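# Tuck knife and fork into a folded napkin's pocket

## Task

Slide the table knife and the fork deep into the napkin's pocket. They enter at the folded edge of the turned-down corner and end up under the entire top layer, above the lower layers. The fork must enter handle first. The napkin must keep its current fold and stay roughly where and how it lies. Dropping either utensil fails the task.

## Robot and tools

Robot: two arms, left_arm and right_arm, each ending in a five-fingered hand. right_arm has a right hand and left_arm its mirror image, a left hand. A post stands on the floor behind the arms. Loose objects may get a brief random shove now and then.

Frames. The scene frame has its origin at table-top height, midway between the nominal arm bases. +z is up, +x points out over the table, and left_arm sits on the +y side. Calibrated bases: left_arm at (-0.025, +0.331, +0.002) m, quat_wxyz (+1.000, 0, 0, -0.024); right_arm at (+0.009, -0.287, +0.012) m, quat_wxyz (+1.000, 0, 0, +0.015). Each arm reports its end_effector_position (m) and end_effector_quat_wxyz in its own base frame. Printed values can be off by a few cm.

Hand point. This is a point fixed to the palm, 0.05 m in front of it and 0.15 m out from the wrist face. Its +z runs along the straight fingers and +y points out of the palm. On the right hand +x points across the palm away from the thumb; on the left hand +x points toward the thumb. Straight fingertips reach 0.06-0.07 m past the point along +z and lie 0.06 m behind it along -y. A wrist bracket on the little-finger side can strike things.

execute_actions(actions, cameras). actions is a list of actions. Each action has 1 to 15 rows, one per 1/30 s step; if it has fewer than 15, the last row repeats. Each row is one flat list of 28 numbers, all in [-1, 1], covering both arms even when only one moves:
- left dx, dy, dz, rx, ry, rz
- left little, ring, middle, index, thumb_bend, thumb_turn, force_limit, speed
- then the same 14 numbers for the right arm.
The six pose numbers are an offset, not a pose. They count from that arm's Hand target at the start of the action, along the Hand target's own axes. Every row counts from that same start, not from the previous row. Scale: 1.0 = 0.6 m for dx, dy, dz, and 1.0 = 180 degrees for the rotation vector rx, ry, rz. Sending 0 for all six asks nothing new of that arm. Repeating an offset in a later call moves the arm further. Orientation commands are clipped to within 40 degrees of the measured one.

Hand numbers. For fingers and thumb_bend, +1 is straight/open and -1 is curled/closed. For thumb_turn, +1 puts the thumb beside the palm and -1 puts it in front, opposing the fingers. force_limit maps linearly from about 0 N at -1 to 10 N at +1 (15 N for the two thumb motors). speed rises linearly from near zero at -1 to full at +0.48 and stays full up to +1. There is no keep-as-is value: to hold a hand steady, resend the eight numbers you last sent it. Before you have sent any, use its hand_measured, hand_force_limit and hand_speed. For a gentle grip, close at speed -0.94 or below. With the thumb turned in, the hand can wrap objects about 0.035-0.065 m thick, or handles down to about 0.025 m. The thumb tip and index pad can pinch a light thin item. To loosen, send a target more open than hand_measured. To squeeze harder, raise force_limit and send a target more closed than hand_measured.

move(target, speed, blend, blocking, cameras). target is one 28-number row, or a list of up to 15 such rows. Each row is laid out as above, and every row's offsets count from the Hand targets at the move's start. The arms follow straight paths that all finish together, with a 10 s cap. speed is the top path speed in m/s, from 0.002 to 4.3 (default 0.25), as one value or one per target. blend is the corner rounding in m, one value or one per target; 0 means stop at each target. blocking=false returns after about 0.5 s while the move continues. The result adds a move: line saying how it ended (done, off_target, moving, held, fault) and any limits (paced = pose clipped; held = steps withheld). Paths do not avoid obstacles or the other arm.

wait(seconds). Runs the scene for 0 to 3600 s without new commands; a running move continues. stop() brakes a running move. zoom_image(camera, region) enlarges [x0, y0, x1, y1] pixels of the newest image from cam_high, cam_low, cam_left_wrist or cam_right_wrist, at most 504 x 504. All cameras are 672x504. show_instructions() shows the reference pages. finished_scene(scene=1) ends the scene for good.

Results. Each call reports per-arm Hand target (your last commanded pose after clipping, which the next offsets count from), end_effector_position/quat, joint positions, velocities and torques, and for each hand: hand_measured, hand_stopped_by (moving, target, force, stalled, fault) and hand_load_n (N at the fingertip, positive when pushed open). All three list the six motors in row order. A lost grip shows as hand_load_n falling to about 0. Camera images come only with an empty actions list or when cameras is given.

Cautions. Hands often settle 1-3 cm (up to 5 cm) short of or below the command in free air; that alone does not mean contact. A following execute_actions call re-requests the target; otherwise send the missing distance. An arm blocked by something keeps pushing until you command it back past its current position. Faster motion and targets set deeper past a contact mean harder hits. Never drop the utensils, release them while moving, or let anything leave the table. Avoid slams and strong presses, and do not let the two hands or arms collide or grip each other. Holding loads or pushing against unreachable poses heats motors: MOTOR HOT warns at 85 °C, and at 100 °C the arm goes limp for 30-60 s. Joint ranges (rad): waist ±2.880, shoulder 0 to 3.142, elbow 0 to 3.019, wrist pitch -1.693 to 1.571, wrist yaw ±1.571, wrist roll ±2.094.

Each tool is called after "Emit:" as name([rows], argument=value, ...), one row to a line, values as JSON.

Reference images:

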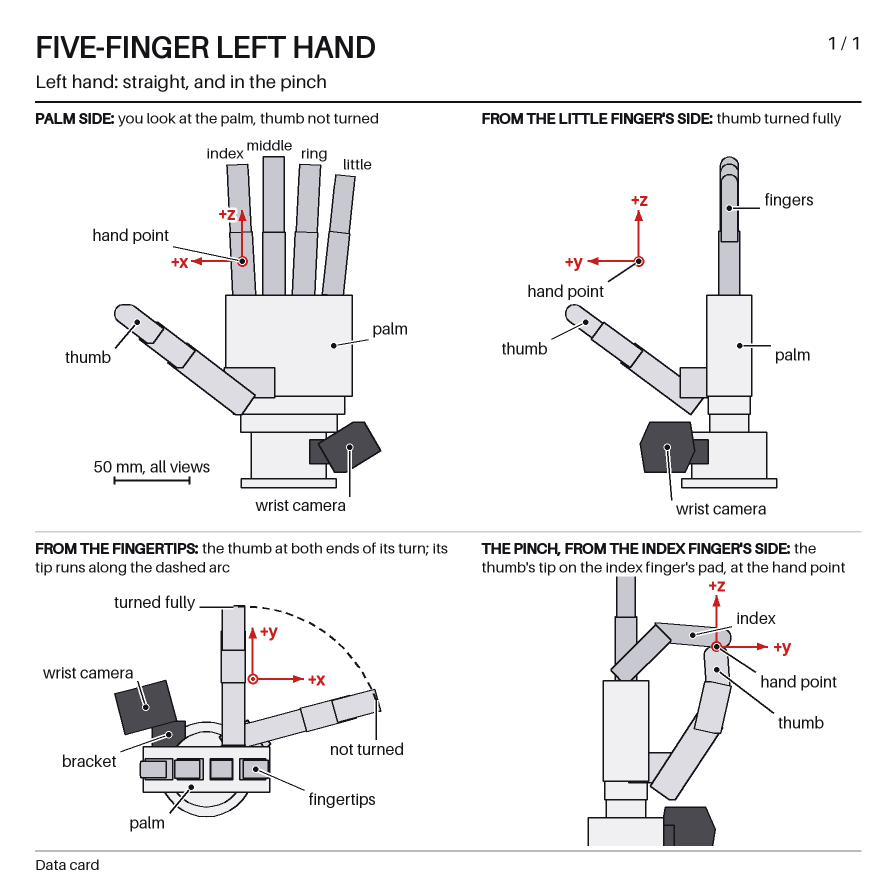

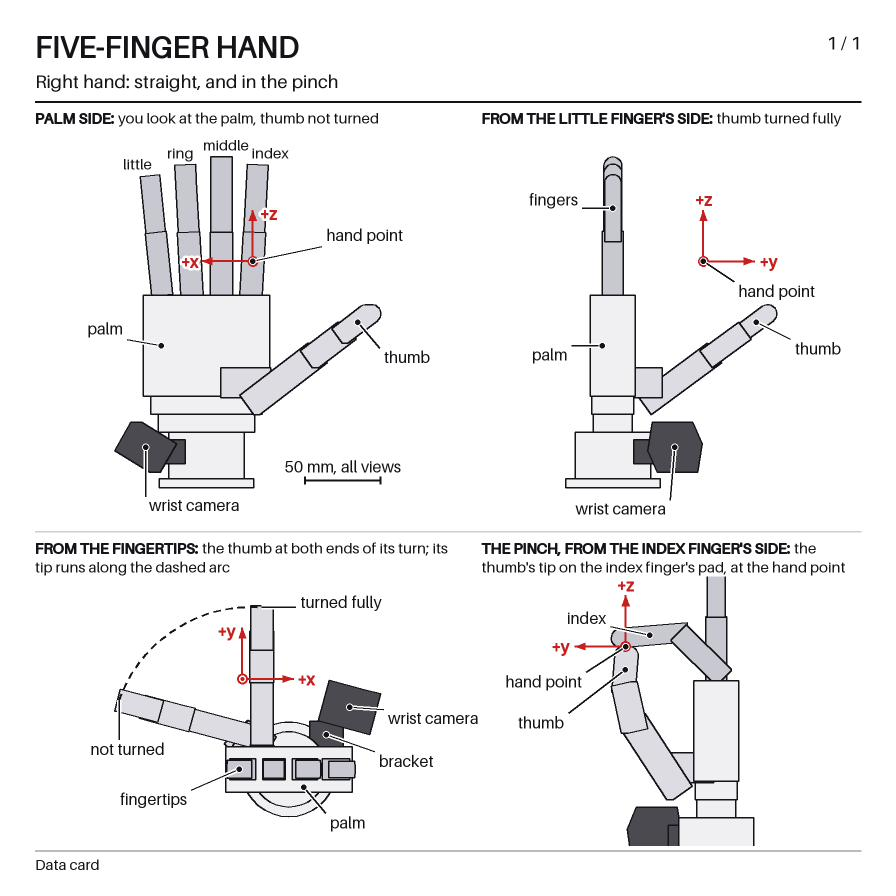

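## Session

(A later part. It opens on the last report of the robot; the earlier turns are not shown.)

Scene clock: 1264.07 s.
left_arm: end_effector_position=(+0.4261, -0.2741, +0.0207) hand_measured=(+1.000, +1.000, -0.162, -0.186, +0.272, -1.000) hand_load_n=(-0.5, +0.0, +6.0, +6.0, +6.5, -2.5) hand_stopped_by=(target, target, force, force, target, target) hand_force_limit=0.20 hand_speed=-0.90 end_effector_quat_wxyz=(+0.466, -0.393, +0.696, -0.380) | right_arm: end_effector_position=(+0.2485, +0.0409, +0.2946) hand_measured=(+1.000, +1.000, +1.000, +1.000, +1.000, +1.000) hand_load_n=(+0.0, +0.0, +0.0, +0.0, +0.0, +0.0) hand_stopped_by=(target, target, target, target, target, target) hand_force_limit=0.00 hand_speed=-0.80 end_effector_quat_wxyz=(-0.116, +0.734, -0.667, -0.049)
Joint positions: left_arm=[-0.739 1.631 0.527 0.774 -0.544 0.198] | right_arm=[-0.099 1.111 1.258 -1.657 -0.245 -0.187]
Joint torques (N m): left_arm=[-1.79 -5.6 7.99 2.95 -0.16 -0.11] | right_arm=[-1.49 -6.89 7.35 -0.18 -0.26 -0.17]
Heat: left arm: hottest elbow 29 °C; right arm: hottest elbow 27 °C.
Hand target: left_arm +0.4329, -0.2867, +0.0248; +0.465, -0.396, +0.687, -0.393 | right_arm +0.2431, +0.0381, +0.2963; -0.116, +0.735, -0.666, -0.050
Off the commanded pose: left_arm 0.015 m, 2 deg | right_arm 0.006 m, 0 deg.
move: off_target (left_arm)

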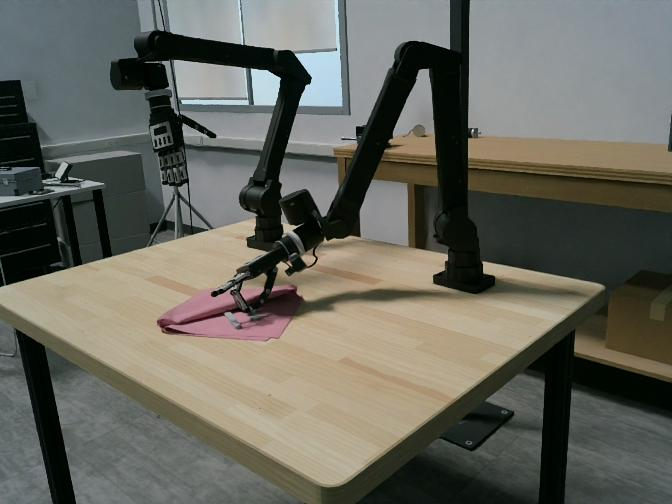

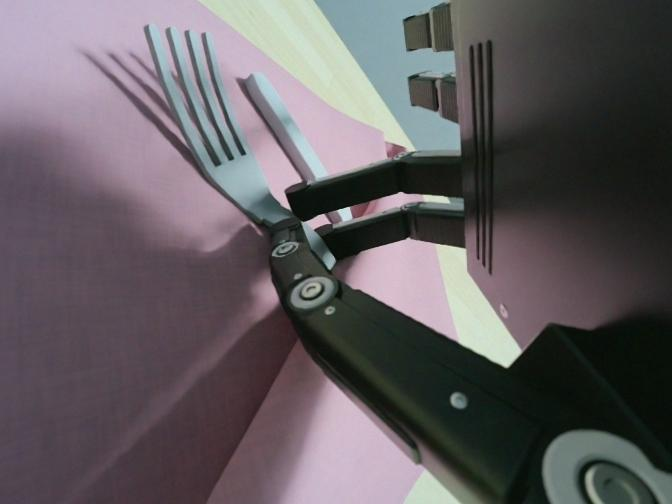

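Emit:
move([
  [0,0,0,0,0,0,1,1,-0.12,-0.14,0.27,-1,0.2,-0.9,0,0,0,0,0,0,1,1,1,1,1,1,0.0,-0.8],
  [0,0,0,0,0,0,1,1,-0.05,-0.07,0.27,-1,0.2,-0.9,0,0,0,0,0,0,1,1,1,1,1,1,0.0,-0.8],
], speed=0.04, cameras=["cam_low","cam_left_wrist"])

Emit:
zoom_image(camera="cam_low", region=[210, 285, 290, 335])

Scene clock: 1269.70 s.
left_arm: end_effector_position=(+0.4261, -0.2741, +0.0204) hand_measured=(+1.000, +1.000, -0.050, -0.070, +0.270, -1.000) hand_load_n=(+0.0, +0.0, +0.0, +0.0, +0.0, +0.0) hand_stopped_by=(target, target, target, target, target, target) hand_force_limit=0.20 hand_speed=-0.90 end_effector_quat_wxyz=(+0.466, -0.393, +0.696, -0.380) | right_arm: end_effector_position=(+0.2485, +0.0409, +0.2946) hand_measured=(+1.000, +1.000, +1.000, +1.000, +1.000, +1.000) hand_load_n=(+0.0, +0.0, +0.5, +0.0, +0.0, +0.0) hand_stopped_by=(target, target, target, target, target, target) hand_force_limit=0.00 hand_speed=-0.80 end_effector_quat_wxyz=(-0.116, +0.734, -0.667, -0.049)
Joint positions: left_arm=[-0.739 1.632 0.527 0.775 -0.544 0.198] | right_arm=[-0.099 1.111 1.258 -1.657 -0.245 -0.187]
Joint torques (N m): left_arm=[-1.9 -5.71 7.97 2.95 -0.14 -0.11] | right_arm=[-1.49 -6.53 7.31 -0.25 -0.27 -0.13]
Heat: left arm: hottest elbow 30 °C; right arm: hottest elbow 27 °C.
Hand target: left_arm +0.4329, -0.2868, +0.0248; +0.465, -0.396, +0.687, -0.393 | right_arm +0.2431, +0.0381, +0.2963; -0.116, +0.735, -0.666, -0.050
Off the commanded pose: left_arm 0.015 m, 2 deg | right_arm 0.006 m, 0 deg.
move: done; target 2's new numbers were sent with left_arm's hand 0.015 m and 2 deg from that target

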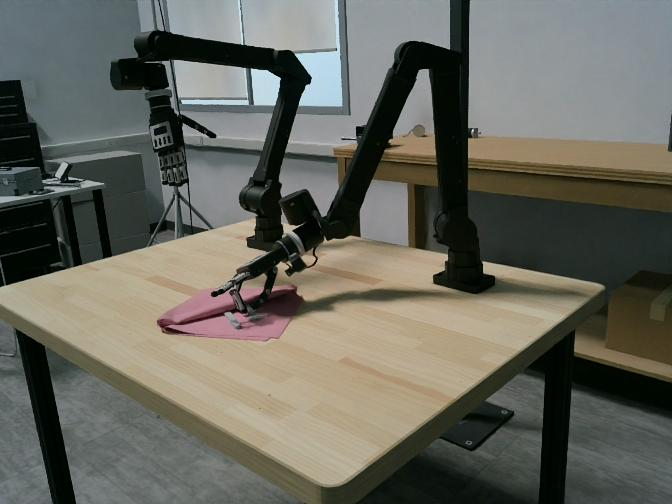

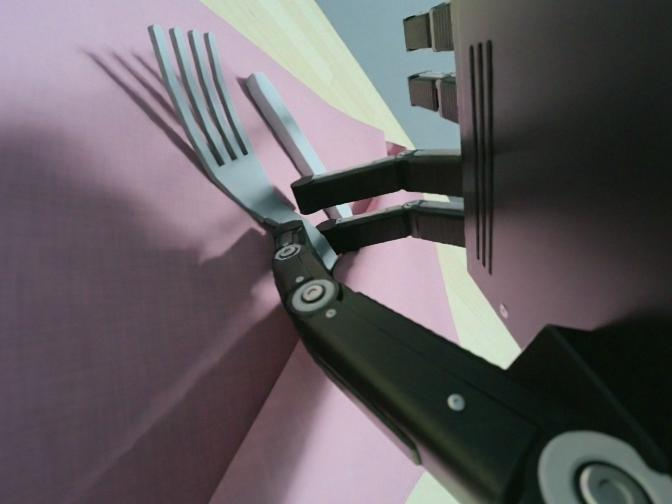

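Scaled by 6.300.

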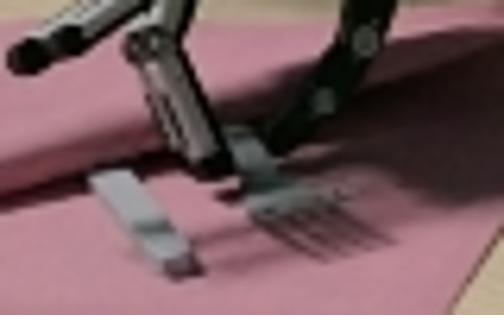

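Emit:
move([
  [0,0,0,0,0,0,1,1,0.0,0.0,0.27,-1,0.2,-0.8,0,0,0,0,0,0,1,1,1,1,1,1,0.0,-0.8],
  [0.0013,0.0036,-0.0145,0,0,0,1,1,0.0,0.0,0.27,-1,0.2,-0.8,0,0,0,0,0,0,1,1,1,1,1,1,0.0,-0.8],
  [-0.0178,-0.0494,-0.0296,0,0,0,1,1,0.0,0.0,0.27,-1,0.2,-0.8,0,0,0,0,0,0,1,1,1,1,1,1,0.0,-0.8],
], speed=0.04, cameras=["cam_high","cam_low","cam_left_wrist"])

Emit:
zoom_image(camera="cam_high", region=[270, 170, 400, 270])

Emit:
zoom_image(camera="cam_low", region=[150, 275, 310, 350])

Scene clock: 1311.23 s.
left_arm: end_effector_position=(+0.4201, -0.2744, +0.0504) hand_measured=(+1.000, +1.000, +0.000, +0.000, +0.270, -1.000) hand_load_n=(+0.0, +0.0, +0.0, +0.0, +0.0, +0.0) hand_stopped_by=(target, target, target, target, target, target) hand_force_limit=0.20 hand_speed=-0.80 end_effector_quat_wxyz=(+0.467, -0.393, +0.694, -0.382) | right_arm: end_effector_position=(+0.2485, +0.0409, +0.2946) hand_measured=(+1.000, +1.000, +1.000, +1.000, +1.000, +1.000) hand_load_n=(+0.0, +0.0, +0.0, +0.0, +0.0, +0.0) hand_stopped_by=(target, target, target, target, target, target) hand_force_limit=0.00 hand_speed=-0.80 end_effector_quat_wxyz=(-0.116, +0.734, -0.667, -0.049)
Joint positions: left_arm=[-0.751 1.522 0.527 0.67 -0.557 0.193] | right_arm=[-0.099 1.111 1.258 -1.657 -0.245 -0.187]
Joint torques (N m): left_arm=[-1.9 -6.65 8.66 1.72 -0.17 -0.11] | right_arm=[-1.96 -6.42 7.36 -0.17 -0.27 -0.15]
Heat: left arm: hottest elbow 30 °C; right arm: hottest elbow 27 °C.
Hand target: left_arm +0.4241, -0.2852, +0.0598; +0.465, -0.396, +0.687, -0.393 | right_arm +0.2431, +0.0381, +0.2963; -0.116, +0.735, -0.666, -0.050
Off the commanded pose: left_arm 0.015 m, 2 deg | right_arm 0.006 m, 0 deg.
move: off_target (left_arm)

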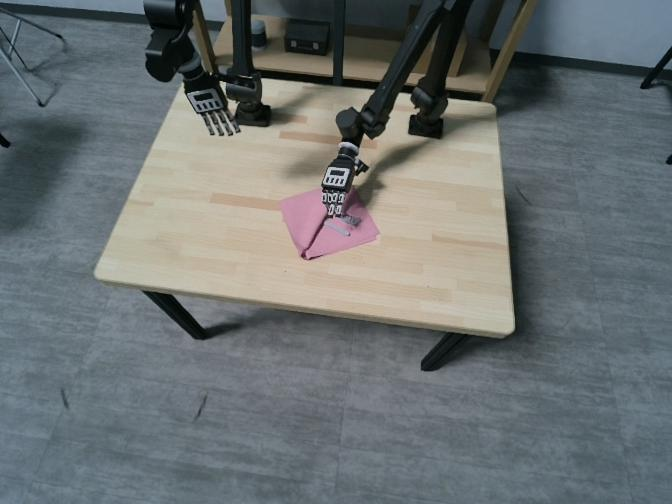

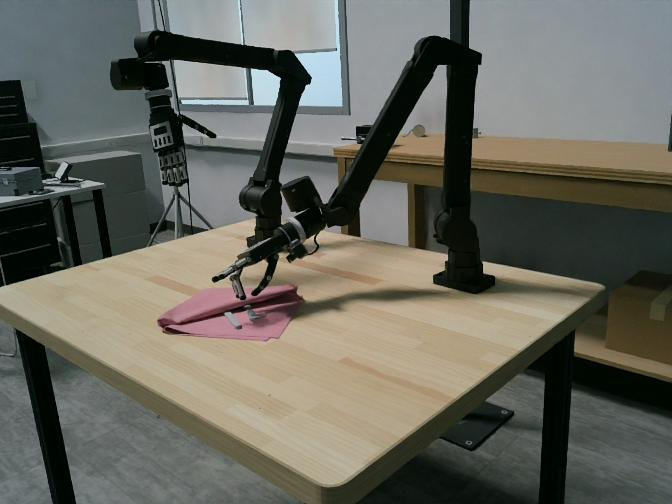

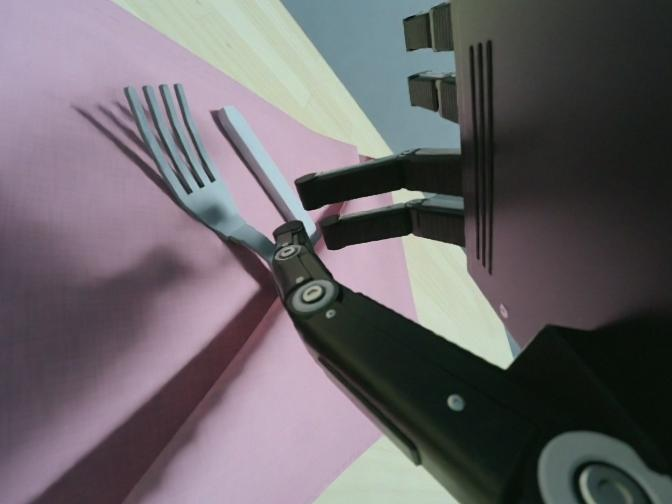

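Scaled by 3.877.

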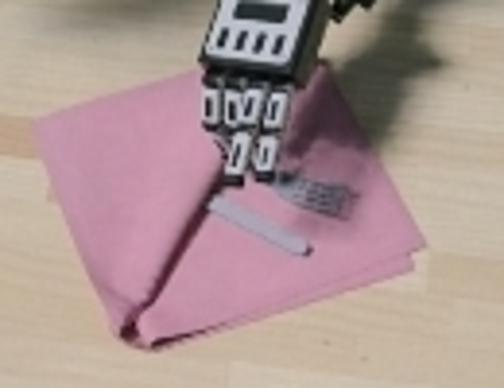

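Scaled by 3.150.

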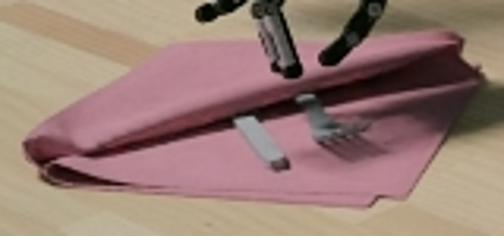

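Emit:
move(target=[-0.1797,0.0515,0.0477,0,0,0,1,1,1,1,0.27,-1,0.2,-0.5,0,0,0,0,0,0,1,1,1,1,1,1,0.0,-0.8], speed=0.08, cameras=["cam_high","cam_low","cam_left_wrist"])

Emit:
zoom_image(camera="cam_high", region=[270, 170, 400, 270])

Emit:
zoom_image(camera="cam_low", region=[150, 275, 310, 350])

Scene clock: 1319.77 s.
left_arm: end_effector_position=(+0.4720, -0.1845, +0.0560) hand_measured=(+1.000, +1.000, +1.000, +1.000, +0.270, -1.000) hand_load_n=(-0.5, +0.0, +0.0, -0.5, +0.5, +0.0) hand_stopped_by=(target, target, target, target, target, target) hand_force_limit=0.20 hand_speed=-0.50 end_effector_quat_wxyz=(+0.458, -0.401, +0.690, -0.392) | right_arm: end_effector_position=(+0.2485, +0.0409, +0.2946) hand_measured=(+1.000, +1.000, +1.000, +1.000, +1.000, +1.000) hand_load_n=(+0.0, +0.5, +0.0, +0.0, +0.0, +0.5) hand_stopped_by=(target, target, target, target, target, target) hand_force_limit=0.00 hand_speed=-0.80 end_effector_quat_wxyz=(-0.116, +0.734, -0.667, -0.049)
Joint positions: left_arm=[-0.438 1.49 0.502 0.702 -0.246 0.264] | right_arm=[-0.099 1.111 1.258 -1.657 -0.245 -0.187]
Joint torques (N m): left_arm=[-0.67 -6.36 6.2 3.17 0.12 0.22] | right_arm=[-1.32 -6.83 7.34 -0.17 -0.27 -0.17]
Heat: left arm: hottest elbow 30 °C; right arm: hottest elbow 27 °C.
Hand target: left_arm +0.4731, -0.1803, +0.0596; +0.465, -0.396, +0.687, -0.393 | right_arm +0.2431, +0.0381, +0.2963; -0.116, +0.735, -0.666, -0.050
Off the commanded pose: left_arm 0.006 m, 1 deg | right_arm 0.006 m, 0 deg.
move: done

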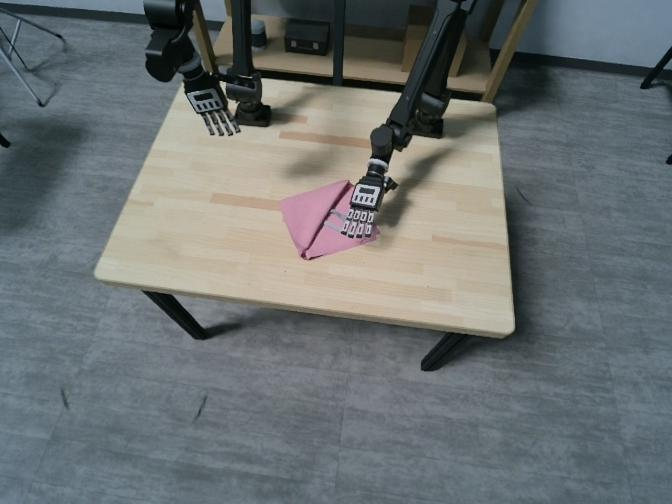

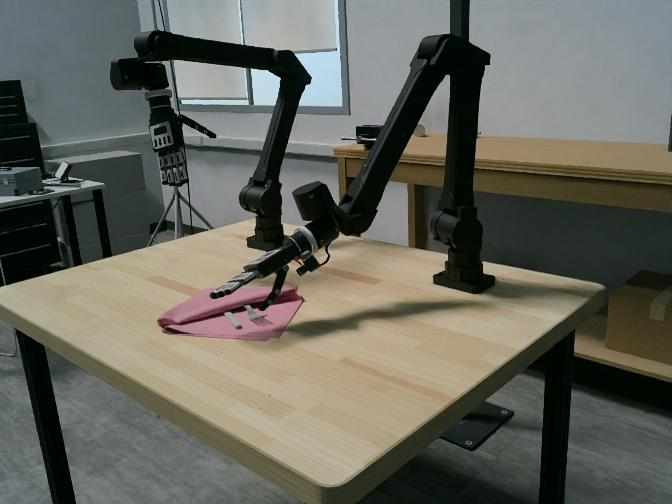

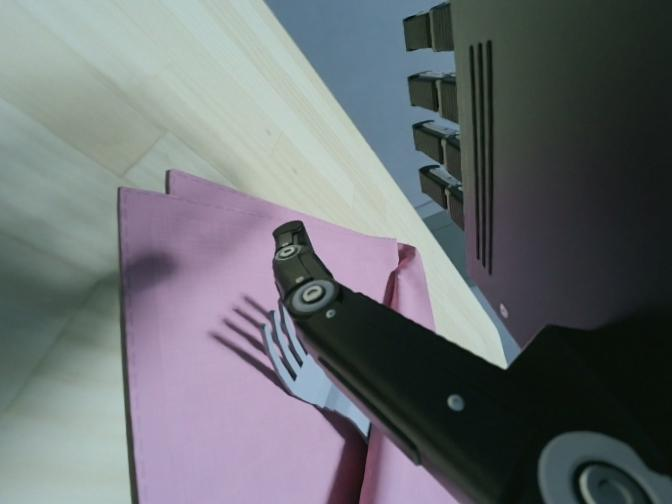

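Scaled by 3.877.

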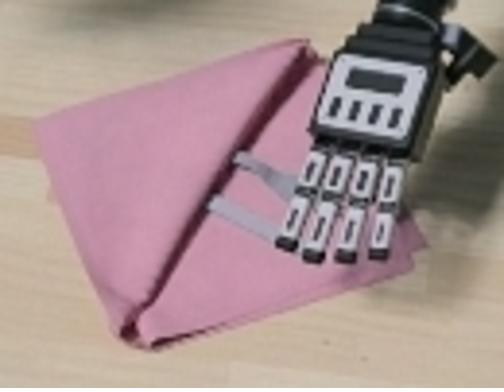

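Scaled by 3.150.

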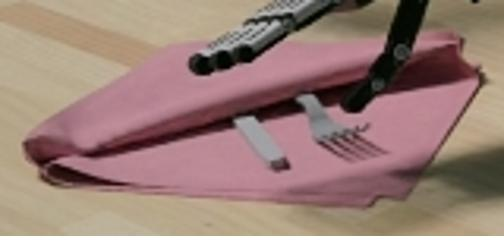

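Emit:
zoom_image(camera="cam_high", region=[320, 195, 380, 245])

Emit:
zoom_image(camera="cam_low", region=[215, 285, 295, 335])

Scaled by 8.400.

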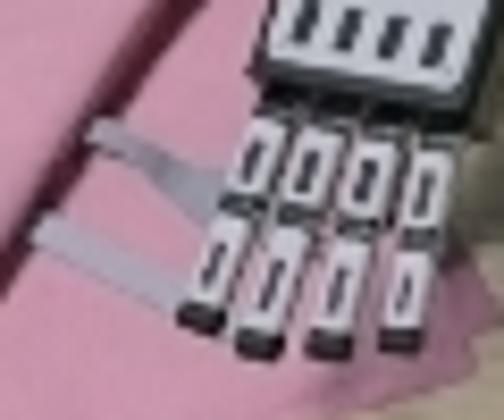

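Scaled by 6.300.

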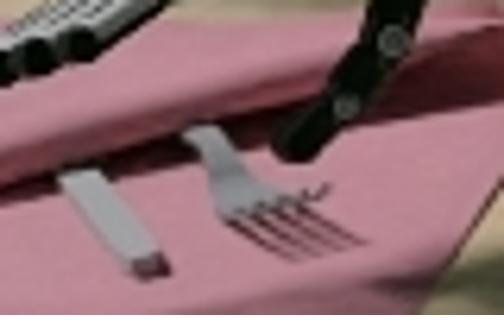

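Emit:
move(target=[-0.1527,0.0112,-0.0385,0,0,0,1,1,1,1,0.27,-1,0.2,-0.5,0,0,0,0,0,0,1,1,1,1,1,1,0.0,-0.8], speed=0.12, cameras=["cam_high","cam_low","cam_left_wrist"])

Emit:
zoom_image(camera="cam_high", region=[310, 195, 380, 245])

Emit:
zoom_image(camera="cam_low", region=[215, 285, 295, 335])

Scene clock: 1356.00 s.
left_arm: end_effector_position=(+0.4762, -0.0956, +0.0929) hand_measured=(+1.000, +1.000, +1.000, +1.000, +0.270, -1.000) hand_load_n=(+0.0, +0.0, -0.5, +0.0, +0.0, +0.0) hand_stopped_by=(target, target, target, target, target, target) hand_force_limit=0.20 hand_speed=-0.50 end_effector_quat_wxyz=(+0.465, -0.397, +0.682, -0.401) | right_arm: end_effector_position=(+0.2485, +0.0409, +0.2946) hand_measured=(+1.000, +1.000, +1.000, +1.000, +1.000, +1.000) hand_load_n=(+0.0, +0.0, +0.0, +0.0, +0.0, +0.0) hand_stopped_by=(target, target, target, target, target, target) hand_force_limit=0.00 hand_speed=-0.80 end_effector_quat_wxyz=(-0.116, +0.734, -0.667, -0.049)
Joint positions: left_arm=[-0.174 1.32 0.458 0.613 0.011 0.334] | right_arm=[-0.099 1.111 1.258 -1.657 -0.245 -0.187]
Joint torques (N m): left_arm=[-0.56 -5.01 7.25 1.92 0.2 0.2] | right_arm=[-1.9 -6.89 7.34 -0.2 -0.26 -0.17]
Heat: left arm: hottest elbow 29 °C; right arm: hottest elbow 27 °C.
Hand target: left_arm +0.4733, -0.0903, +0.0896; +0.465, -0.396, +0.687, -0.393 | right_arm +0.2431, +0.0381, +0.2963; -0.116, +0.735, -0.666, -0.050
Off the commanded pose: left_arm 0.007 m, 1 deg | right_arm 0.006 m, 0 deg.
move: done

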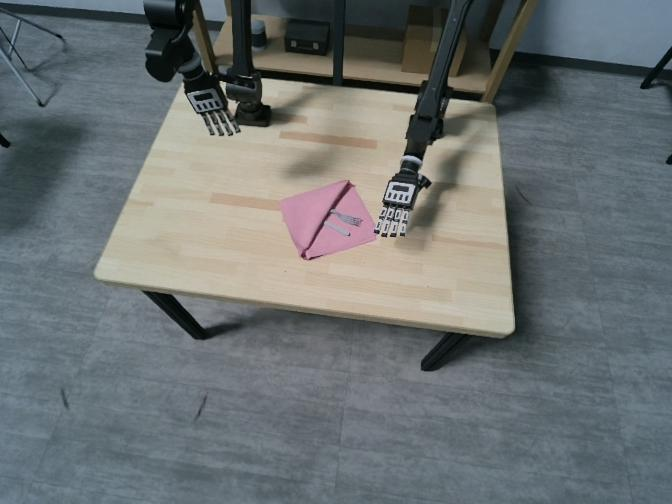

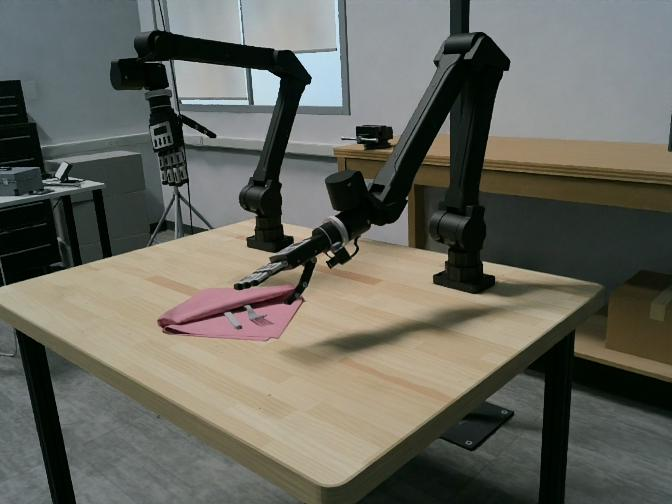

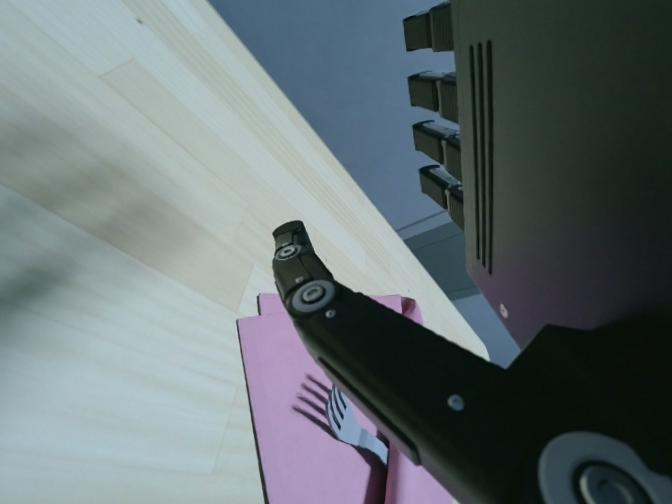

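Scaled by 7.200.

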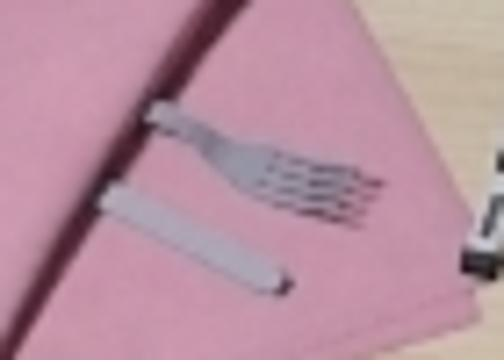

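Scaled by 6.300.

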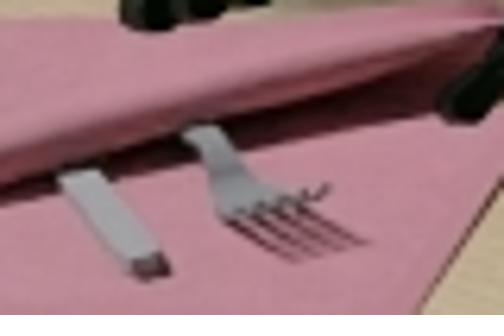

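Emit:
move(target=[0.1415,0.0117,0.0562,0.01457,0.04039,0.01148,1,1,1,1,0.0,-1,0.2,-0.5,0,0,0,0,0,0,1,1,1,1,1,1,0.0,-0.8], speed=0.1, cameras=["cam_high","cam_low","cam_left_wrist"])

Emit:
zoom_image(camera="cam_low", region=[215, 265, 325, 335])

Emit:
zoom_image(camera="cam_left_wrist", region=[180, 180, 420, 440])

Scene clock: 1398.23 s.
left_arm: end_effector_position=(+0.4699, -0.1640, +0.0386) hand_measured=(+1.000, +1.000, +1.000, +1.000, +0.000, -1.000) hand_load_n=(+0.0, +0.0, -0.5, +0.0, +0.0, +0.0) hand_stopped_by=(target, target, target, target, target, target) hand_force_limit=0.20 hand_speed=-0.50 end_effector_quat_wxyz=(+0.427, -0.356, +0.718, -0.418) | right_arm: end_effector_position=(+0.2485, +0.0409, +0.2946) hand_measured=(+1.000, +1.000, +1.000, +1.000, +1.000, +1.000) hand_load_n=(+0.5, +0.0, +0.0, +0.0, +0.0, +0.0) hand_stopped_by=(target, target, target, target, target, target) hand_force_limit=0.00 hand_speed=-0.80 end_effector_quat_wxyz=(-0.116, +0.734, -0.667, -0.049)
Joint positions: left_arm=[-0.317 1.522 0.467 0.765 -0.002 0.335] | right_arm=[-0.099 1.111 1.258 -1.657 -0.245 -0.187]
Joint torques (N m): left_arm=[-1.85 -4.84 8.77 3.21 -0.04 0.17] | right_arm=[-1.55 -6.53 7.3 -0.18 -0.26 -0.16]
Heat: left arm: hottest elbow 29 °C; right arm: hottest elbow 27 °C.
Hand target: left_arm +0.4824, -0.1707, +0.0466; +0.436, -0.347, +0.713, -0.425 | right_arm +0.2431, +0.0381, +0.2963; -0.116, +0.735, -0.666, -0.050
Off the commanded pose: left_arm 0.016 m, 2 deg | right_arm 0.006 m, 0 deg.
move: off_target (left_arm)

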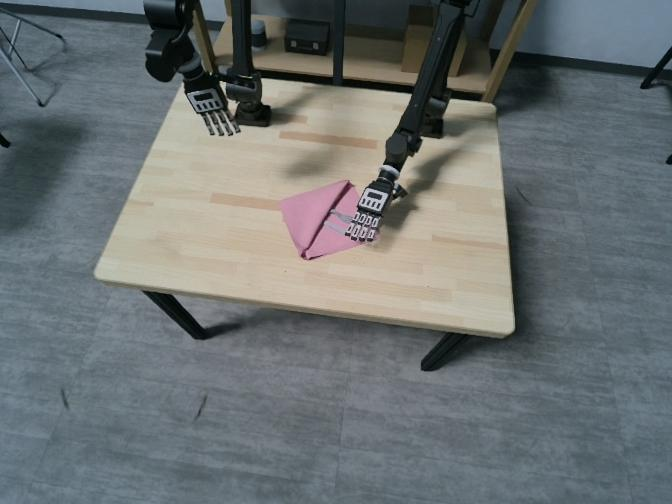

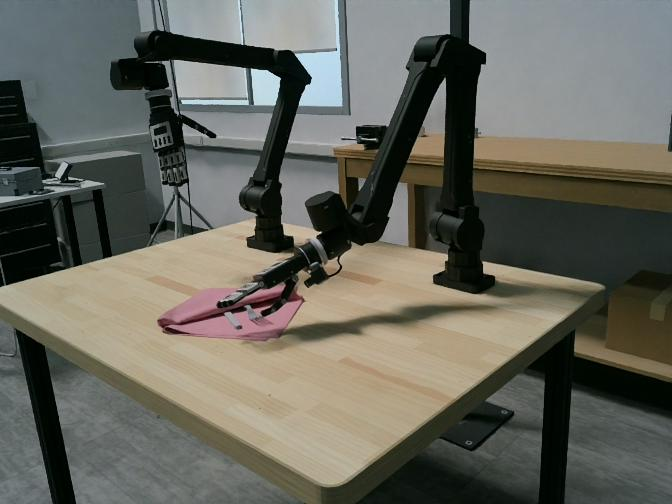

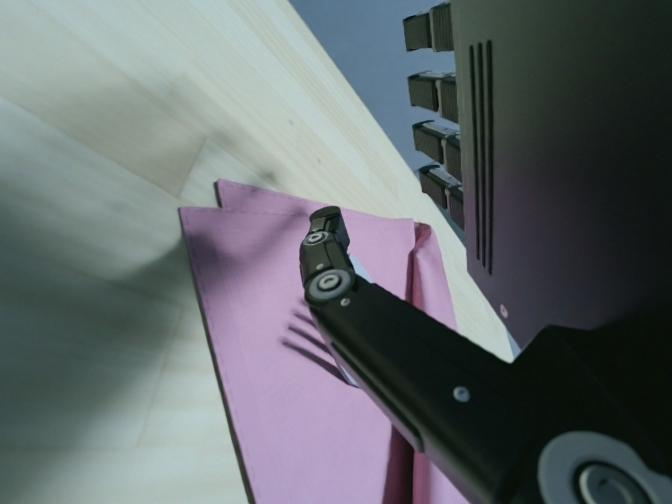

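Scaled by 4.582.

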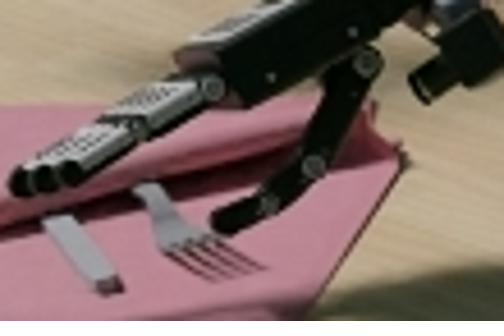

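Scaled by 1.938.

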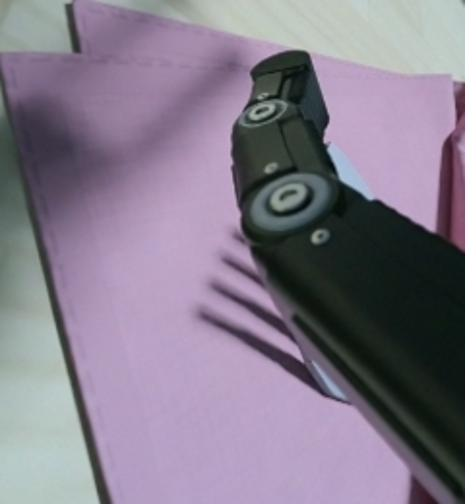

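Emit:
move(target=[0.0072,0.0200,0.0368,0,0,0,1,1,1,1,0.0,-1,0.2,-0.5,0,0,0,0,0,0,1,1,1,1,1,1,0.0,-0.8], speed=0.05, cameras=["cam_high","cam_low","cam_left_wrist"])

Emit:
zoom_image(camera="cam_low", region=[215, 265, 325, 335])

Emit:
zoom_image(camera="cam_left_wrist", region=[180, 180, 420, 440])

Scene clock: 1402.13 s.
left_arm: end_effector_position=(+0.4878, -0.1698, +0.0226) hand_measured=(+1.000, +1.000, +1.000, +1.000, +0.000, -1.000) hand_load_n=(+0.0, +0.0, +0.0, +0.0, +0.5, +0.0) hand_stopped_by=(target, target, target, target, target, target) hand_force_limit=0.20 hand_speed=-0.50 end_effector_quat_wxyz=(+0.427, -0.356, +0.718, -0.419) | right_arm: end_effector_position=(+0.2485, +0.0409, +0.2946) hand_measured=(+1.000, +1.000, +1.000, +1.000, +1.000, +1.000) hand_load_n=(+0.0, +0.0, +0.0, +0.0, +0.0, +0.0) hand_stopped_by=(target, target, target, target, target, target) hand_force_limit=0.00 hand_speed=-0.80 end_effector_quat_wxyz=(-0.116, +0.734, -0.667, -0.049)
Joint positions: left_arm=[-0.317 1.621 0.51 0.823 -0.002 0.335] | right_arm=[-0.099 1.111 1.258 -1.657 -0.245 -0.187]
Joint torques (N m): left_arm=[-1.85 -5.71 8.2 3.21 -0.04 0.16] | right_arm=[-1.73 -7.24 7.45 -0.18 -0.28 -0.15]
Heat: left arm: hottest elbow 29 °C; right arm: hottest elbow 27 °C.
Hand target: left_arm +0.4997, -0.1764, +0.0287; +0.436, -0.347, +0.713, -0.425 | right_arm +0.2431, +0.0381, +0.2963; -0.116, +0.735, -0.666, -0.050
Off the commanded pose: left_arm 0.015 m, 2 deg | right_arm 0.006 m, 0 deg.
move: off_target (left_arm)

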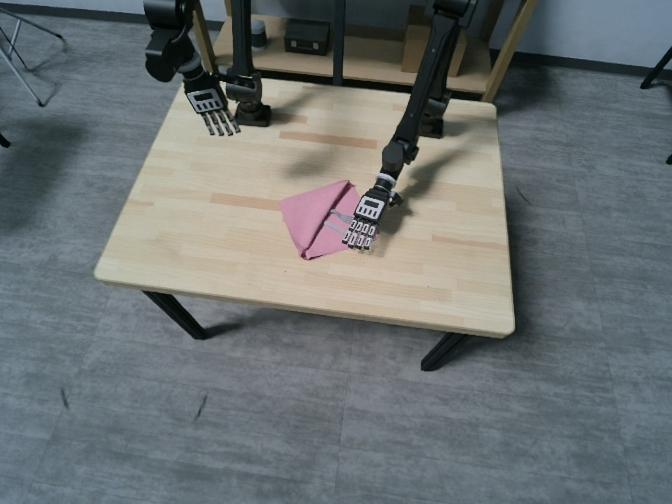

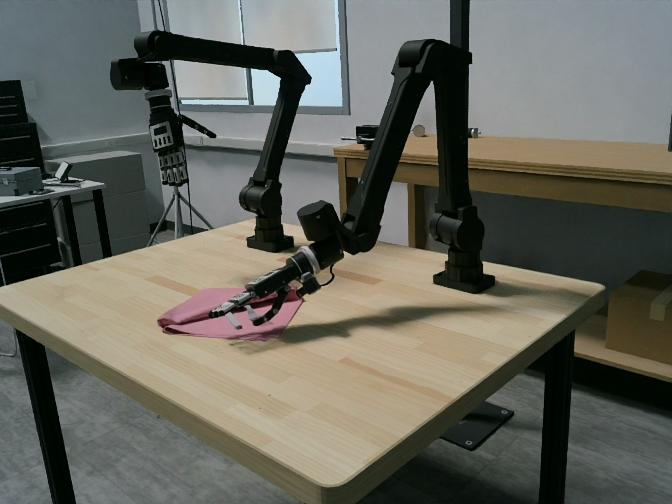

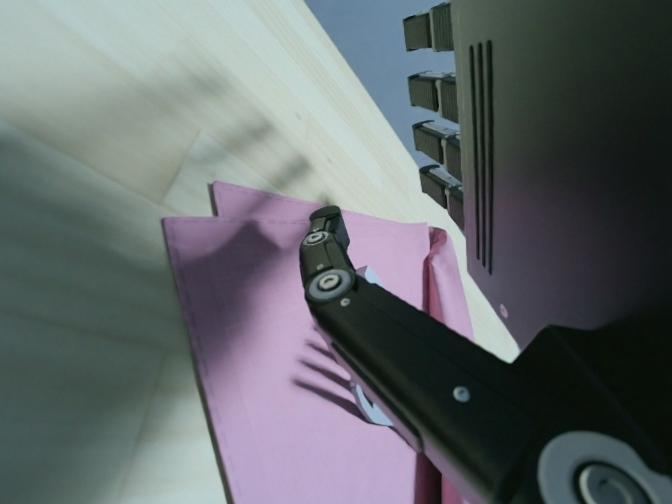

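Scaled by 4.582.

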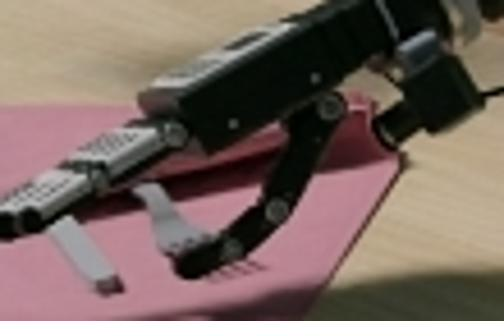

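Scaled by 1.938.

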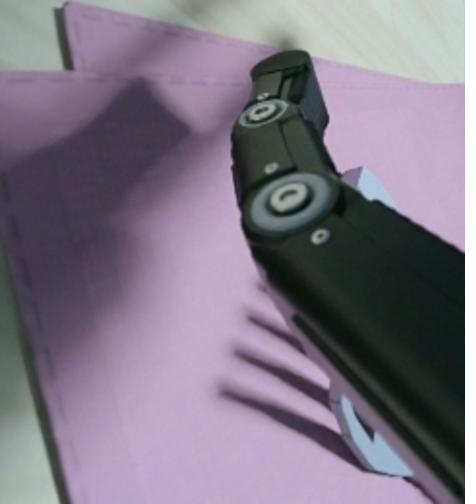

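Emit:
move(target=[0.0170,0.0030,0.0080,0,0,0,1,1,1,1,0.0,-1,0.2,-0.5,0,0,0,0,0,0,1,1,1,1,1,1,0.0,-0.8], speed=0.05, cameras=["cam_high","cam_low","cam_left_wrist"])

Emit:
zoom_image(camera="cam_low", region=[215, 275, 295, 345])

Emit:
zoom_image(camera="cam_left_wrist", region=[240, 180, 460, 440])

Scene clock: 1438.50 s.
left_arm: end_effector_position=(+0.4882, -0.1786, +0.0162) hand_measured=(+1.000, +1.000, +1.000, +1.000, +0.000, -1.000) hand_load_n=(+0.0, -0.5, +0.0, +0.0, +0.0, +0.0) hand_stopped_by=(target, target, target, target, target, target) hand_force_limit=0.20 hand_speed=-0.50 end_effector_quat_wxyz=(+0.429, -0.354, +0.719, -0.417) | right_arm: end_effector_position=(+0.2485, +0.0409, +0.2946) hand_measured=(+1.000, +1.000, +1.000, +1.000, +1.000, +1.000) hand_load_n=(+0.0, +0.0, +0.0, +0.0, +0.0, +0.0) hand_stopped_by=(target, target, target, target, target, target) hand_force_limit=0.00 hand_speed=-0.80 end_effector_quat_wxyz=(-0.116, +0.734, -0.667, -0.049)
Joint positions: left_arm=[-0.341 1.649 0.517 0.843 -0.026 0.335] | right_arm=[-0.099 1.111 1.258 -1.657 -0.245 -0.187]
Joint torques (N m): left_arm=[-1.9 -5.89 8.03 3.14 -0.06 0.09] | right_arm=[-1.96 -6.18 7.3 -0.17 -0.28 -0.15]
Heat: left arm: hottest elbow 30 °C; right arm: hottest elbow 27 °C.
Hand target: left_arm +0.4999, -0.1860, +0.0224; +0.436, -0.347, +0.713, -0.425 | right_arm +0.2431, +0.0381, +0.2963; -0.116, +0.735, -0.666, -0.050
Off the commanded pose: left_arm 0.015 m, 2 deg | right_arm 0.006 m, 0 deg.
move: off_target (left_arm)

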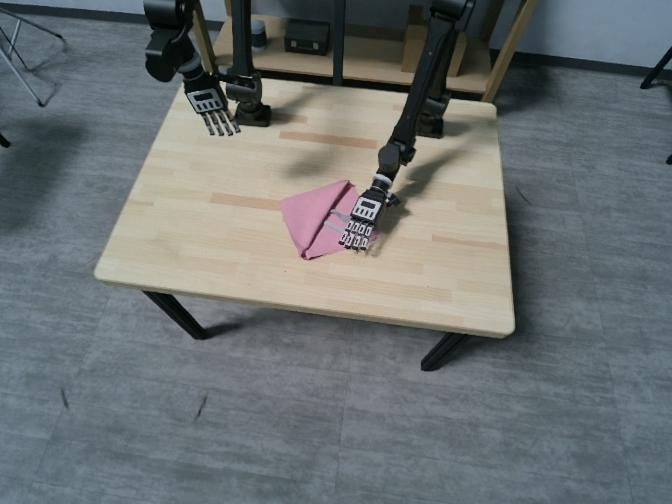

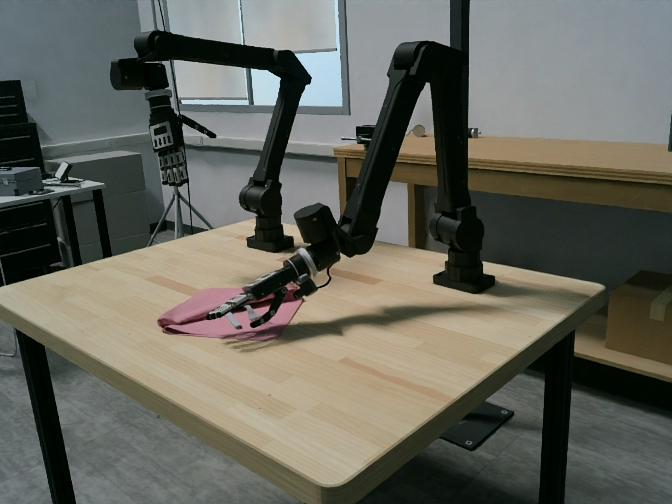

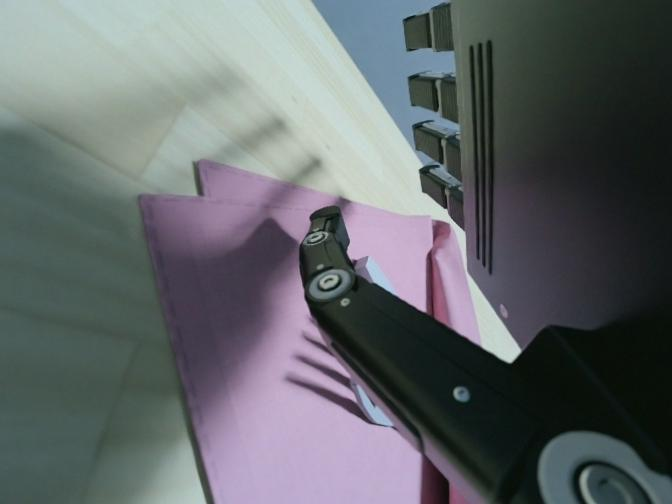

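Scaled by 6.300.

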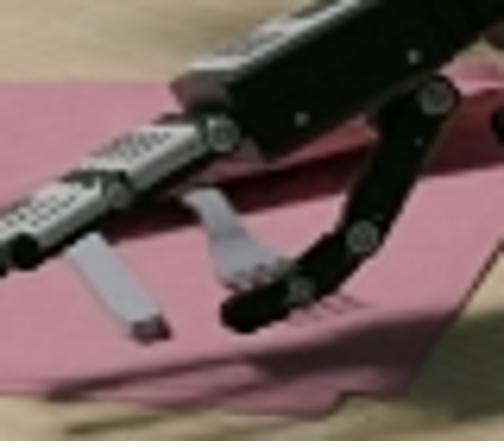

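Scaled by 1.938.

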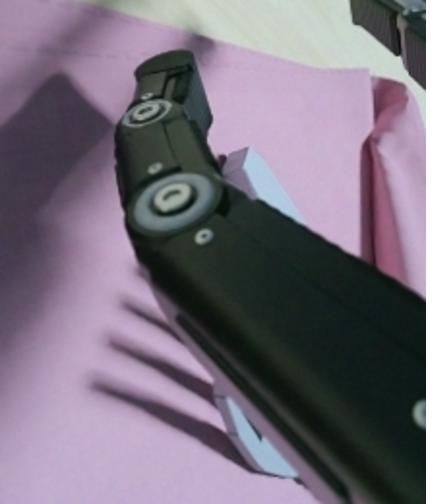

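Emit:
move(target=[0.0188, -0.0068, 0, 0, 0, 0, 1, 1, 1, 1, 0.0, -1, 0.2, -0.5, 0, 0, 0, 0, 0, 0, 1, 1, 1, 1, 1, 1, 0.0, -0.8], speed=0.04, cameras=["cam_high", "cam_low"])

Scene clock: 1454.33 s.
left_arm: end_effector_position=(+0.4843, -0.1888, +0.0162) hand_measured=(+1.000, +1.000, +1.000, +1.000, +0.000, -1.000) hand_load_n=(+0.0, +0.0, +0.0, -0.5, +0.0, +0.0) hand_stopped_by=(target, target, target, target, target, target) hand_force_limit=0.20 hand_speed=-0.50 end_effector_quat_wxyz=(+0.431, -0.350, +0.721, -0.415) | right_arm: end_effector_position=(+0.2485, +0.0409, +0.2946) hand_measured=(+1.000, +1.000, +1.000, +1.000, +1.000, +1.000) hand_load_n=(+0.0, +0.0, +0.0, +0.0, +0.0, +0.0) hand_stopped_by=(target, target, target, target, target, target) hand_force_limit=0.00 hand_speed=-0.80 end_effector_quat_wxyz=(-0.116, +0.734, -0.667, -0.049)
Joint positions: left_arm=[-0.374 1.649 0.517 0.843 -0.057 0.335] | right_arm=[-0.099 1.111 1.258 -1.657 -0.245 -0.187]
Joint torques (N m): left_arm=[-1.73 -5.83 8.17 3.12 -0.05 0] | right_arm=[-1.67 -6.48 7.49 -0.17 -0.26 -0.16]
Heat: left arm: hottest elbow 30 °C; right arm: hottest elbow 27 °C.
Hand target: left_arm +0.4962, -0.1973, +0.0224; +0.436, -0.347, +0.713, -0.425 | right_arm +0.2431, +0.0381, +0.2963; -0.116, +0.735, -0.666, -0.050
Off the commanded pose: left_arm 0.016 m, 2 deg | right_arm 0.006 m, 0 deg.
move: off_target (left_arm)

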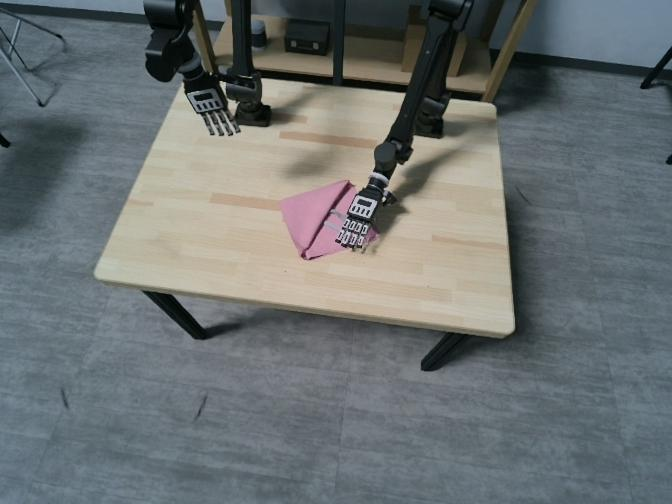

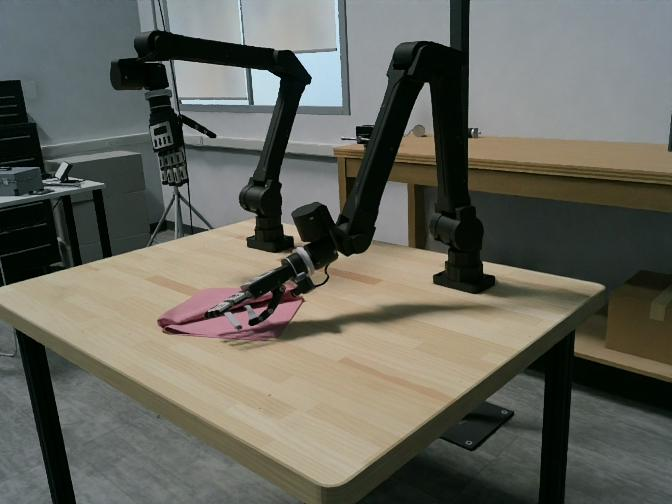

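Emit:
zoom_image(camera="cam_high", region=[270, 160, 430, 280])

Emit:
zoom_image(camera="cam_low", region=[150, 250, 350, 400])

Scaled by 3.150.

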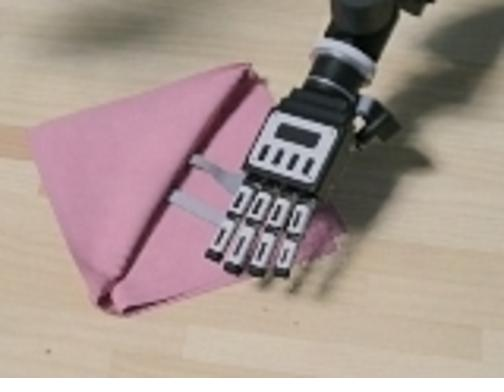

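Scaled by 2.520.

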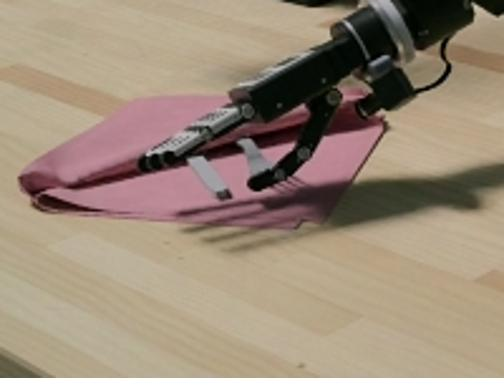

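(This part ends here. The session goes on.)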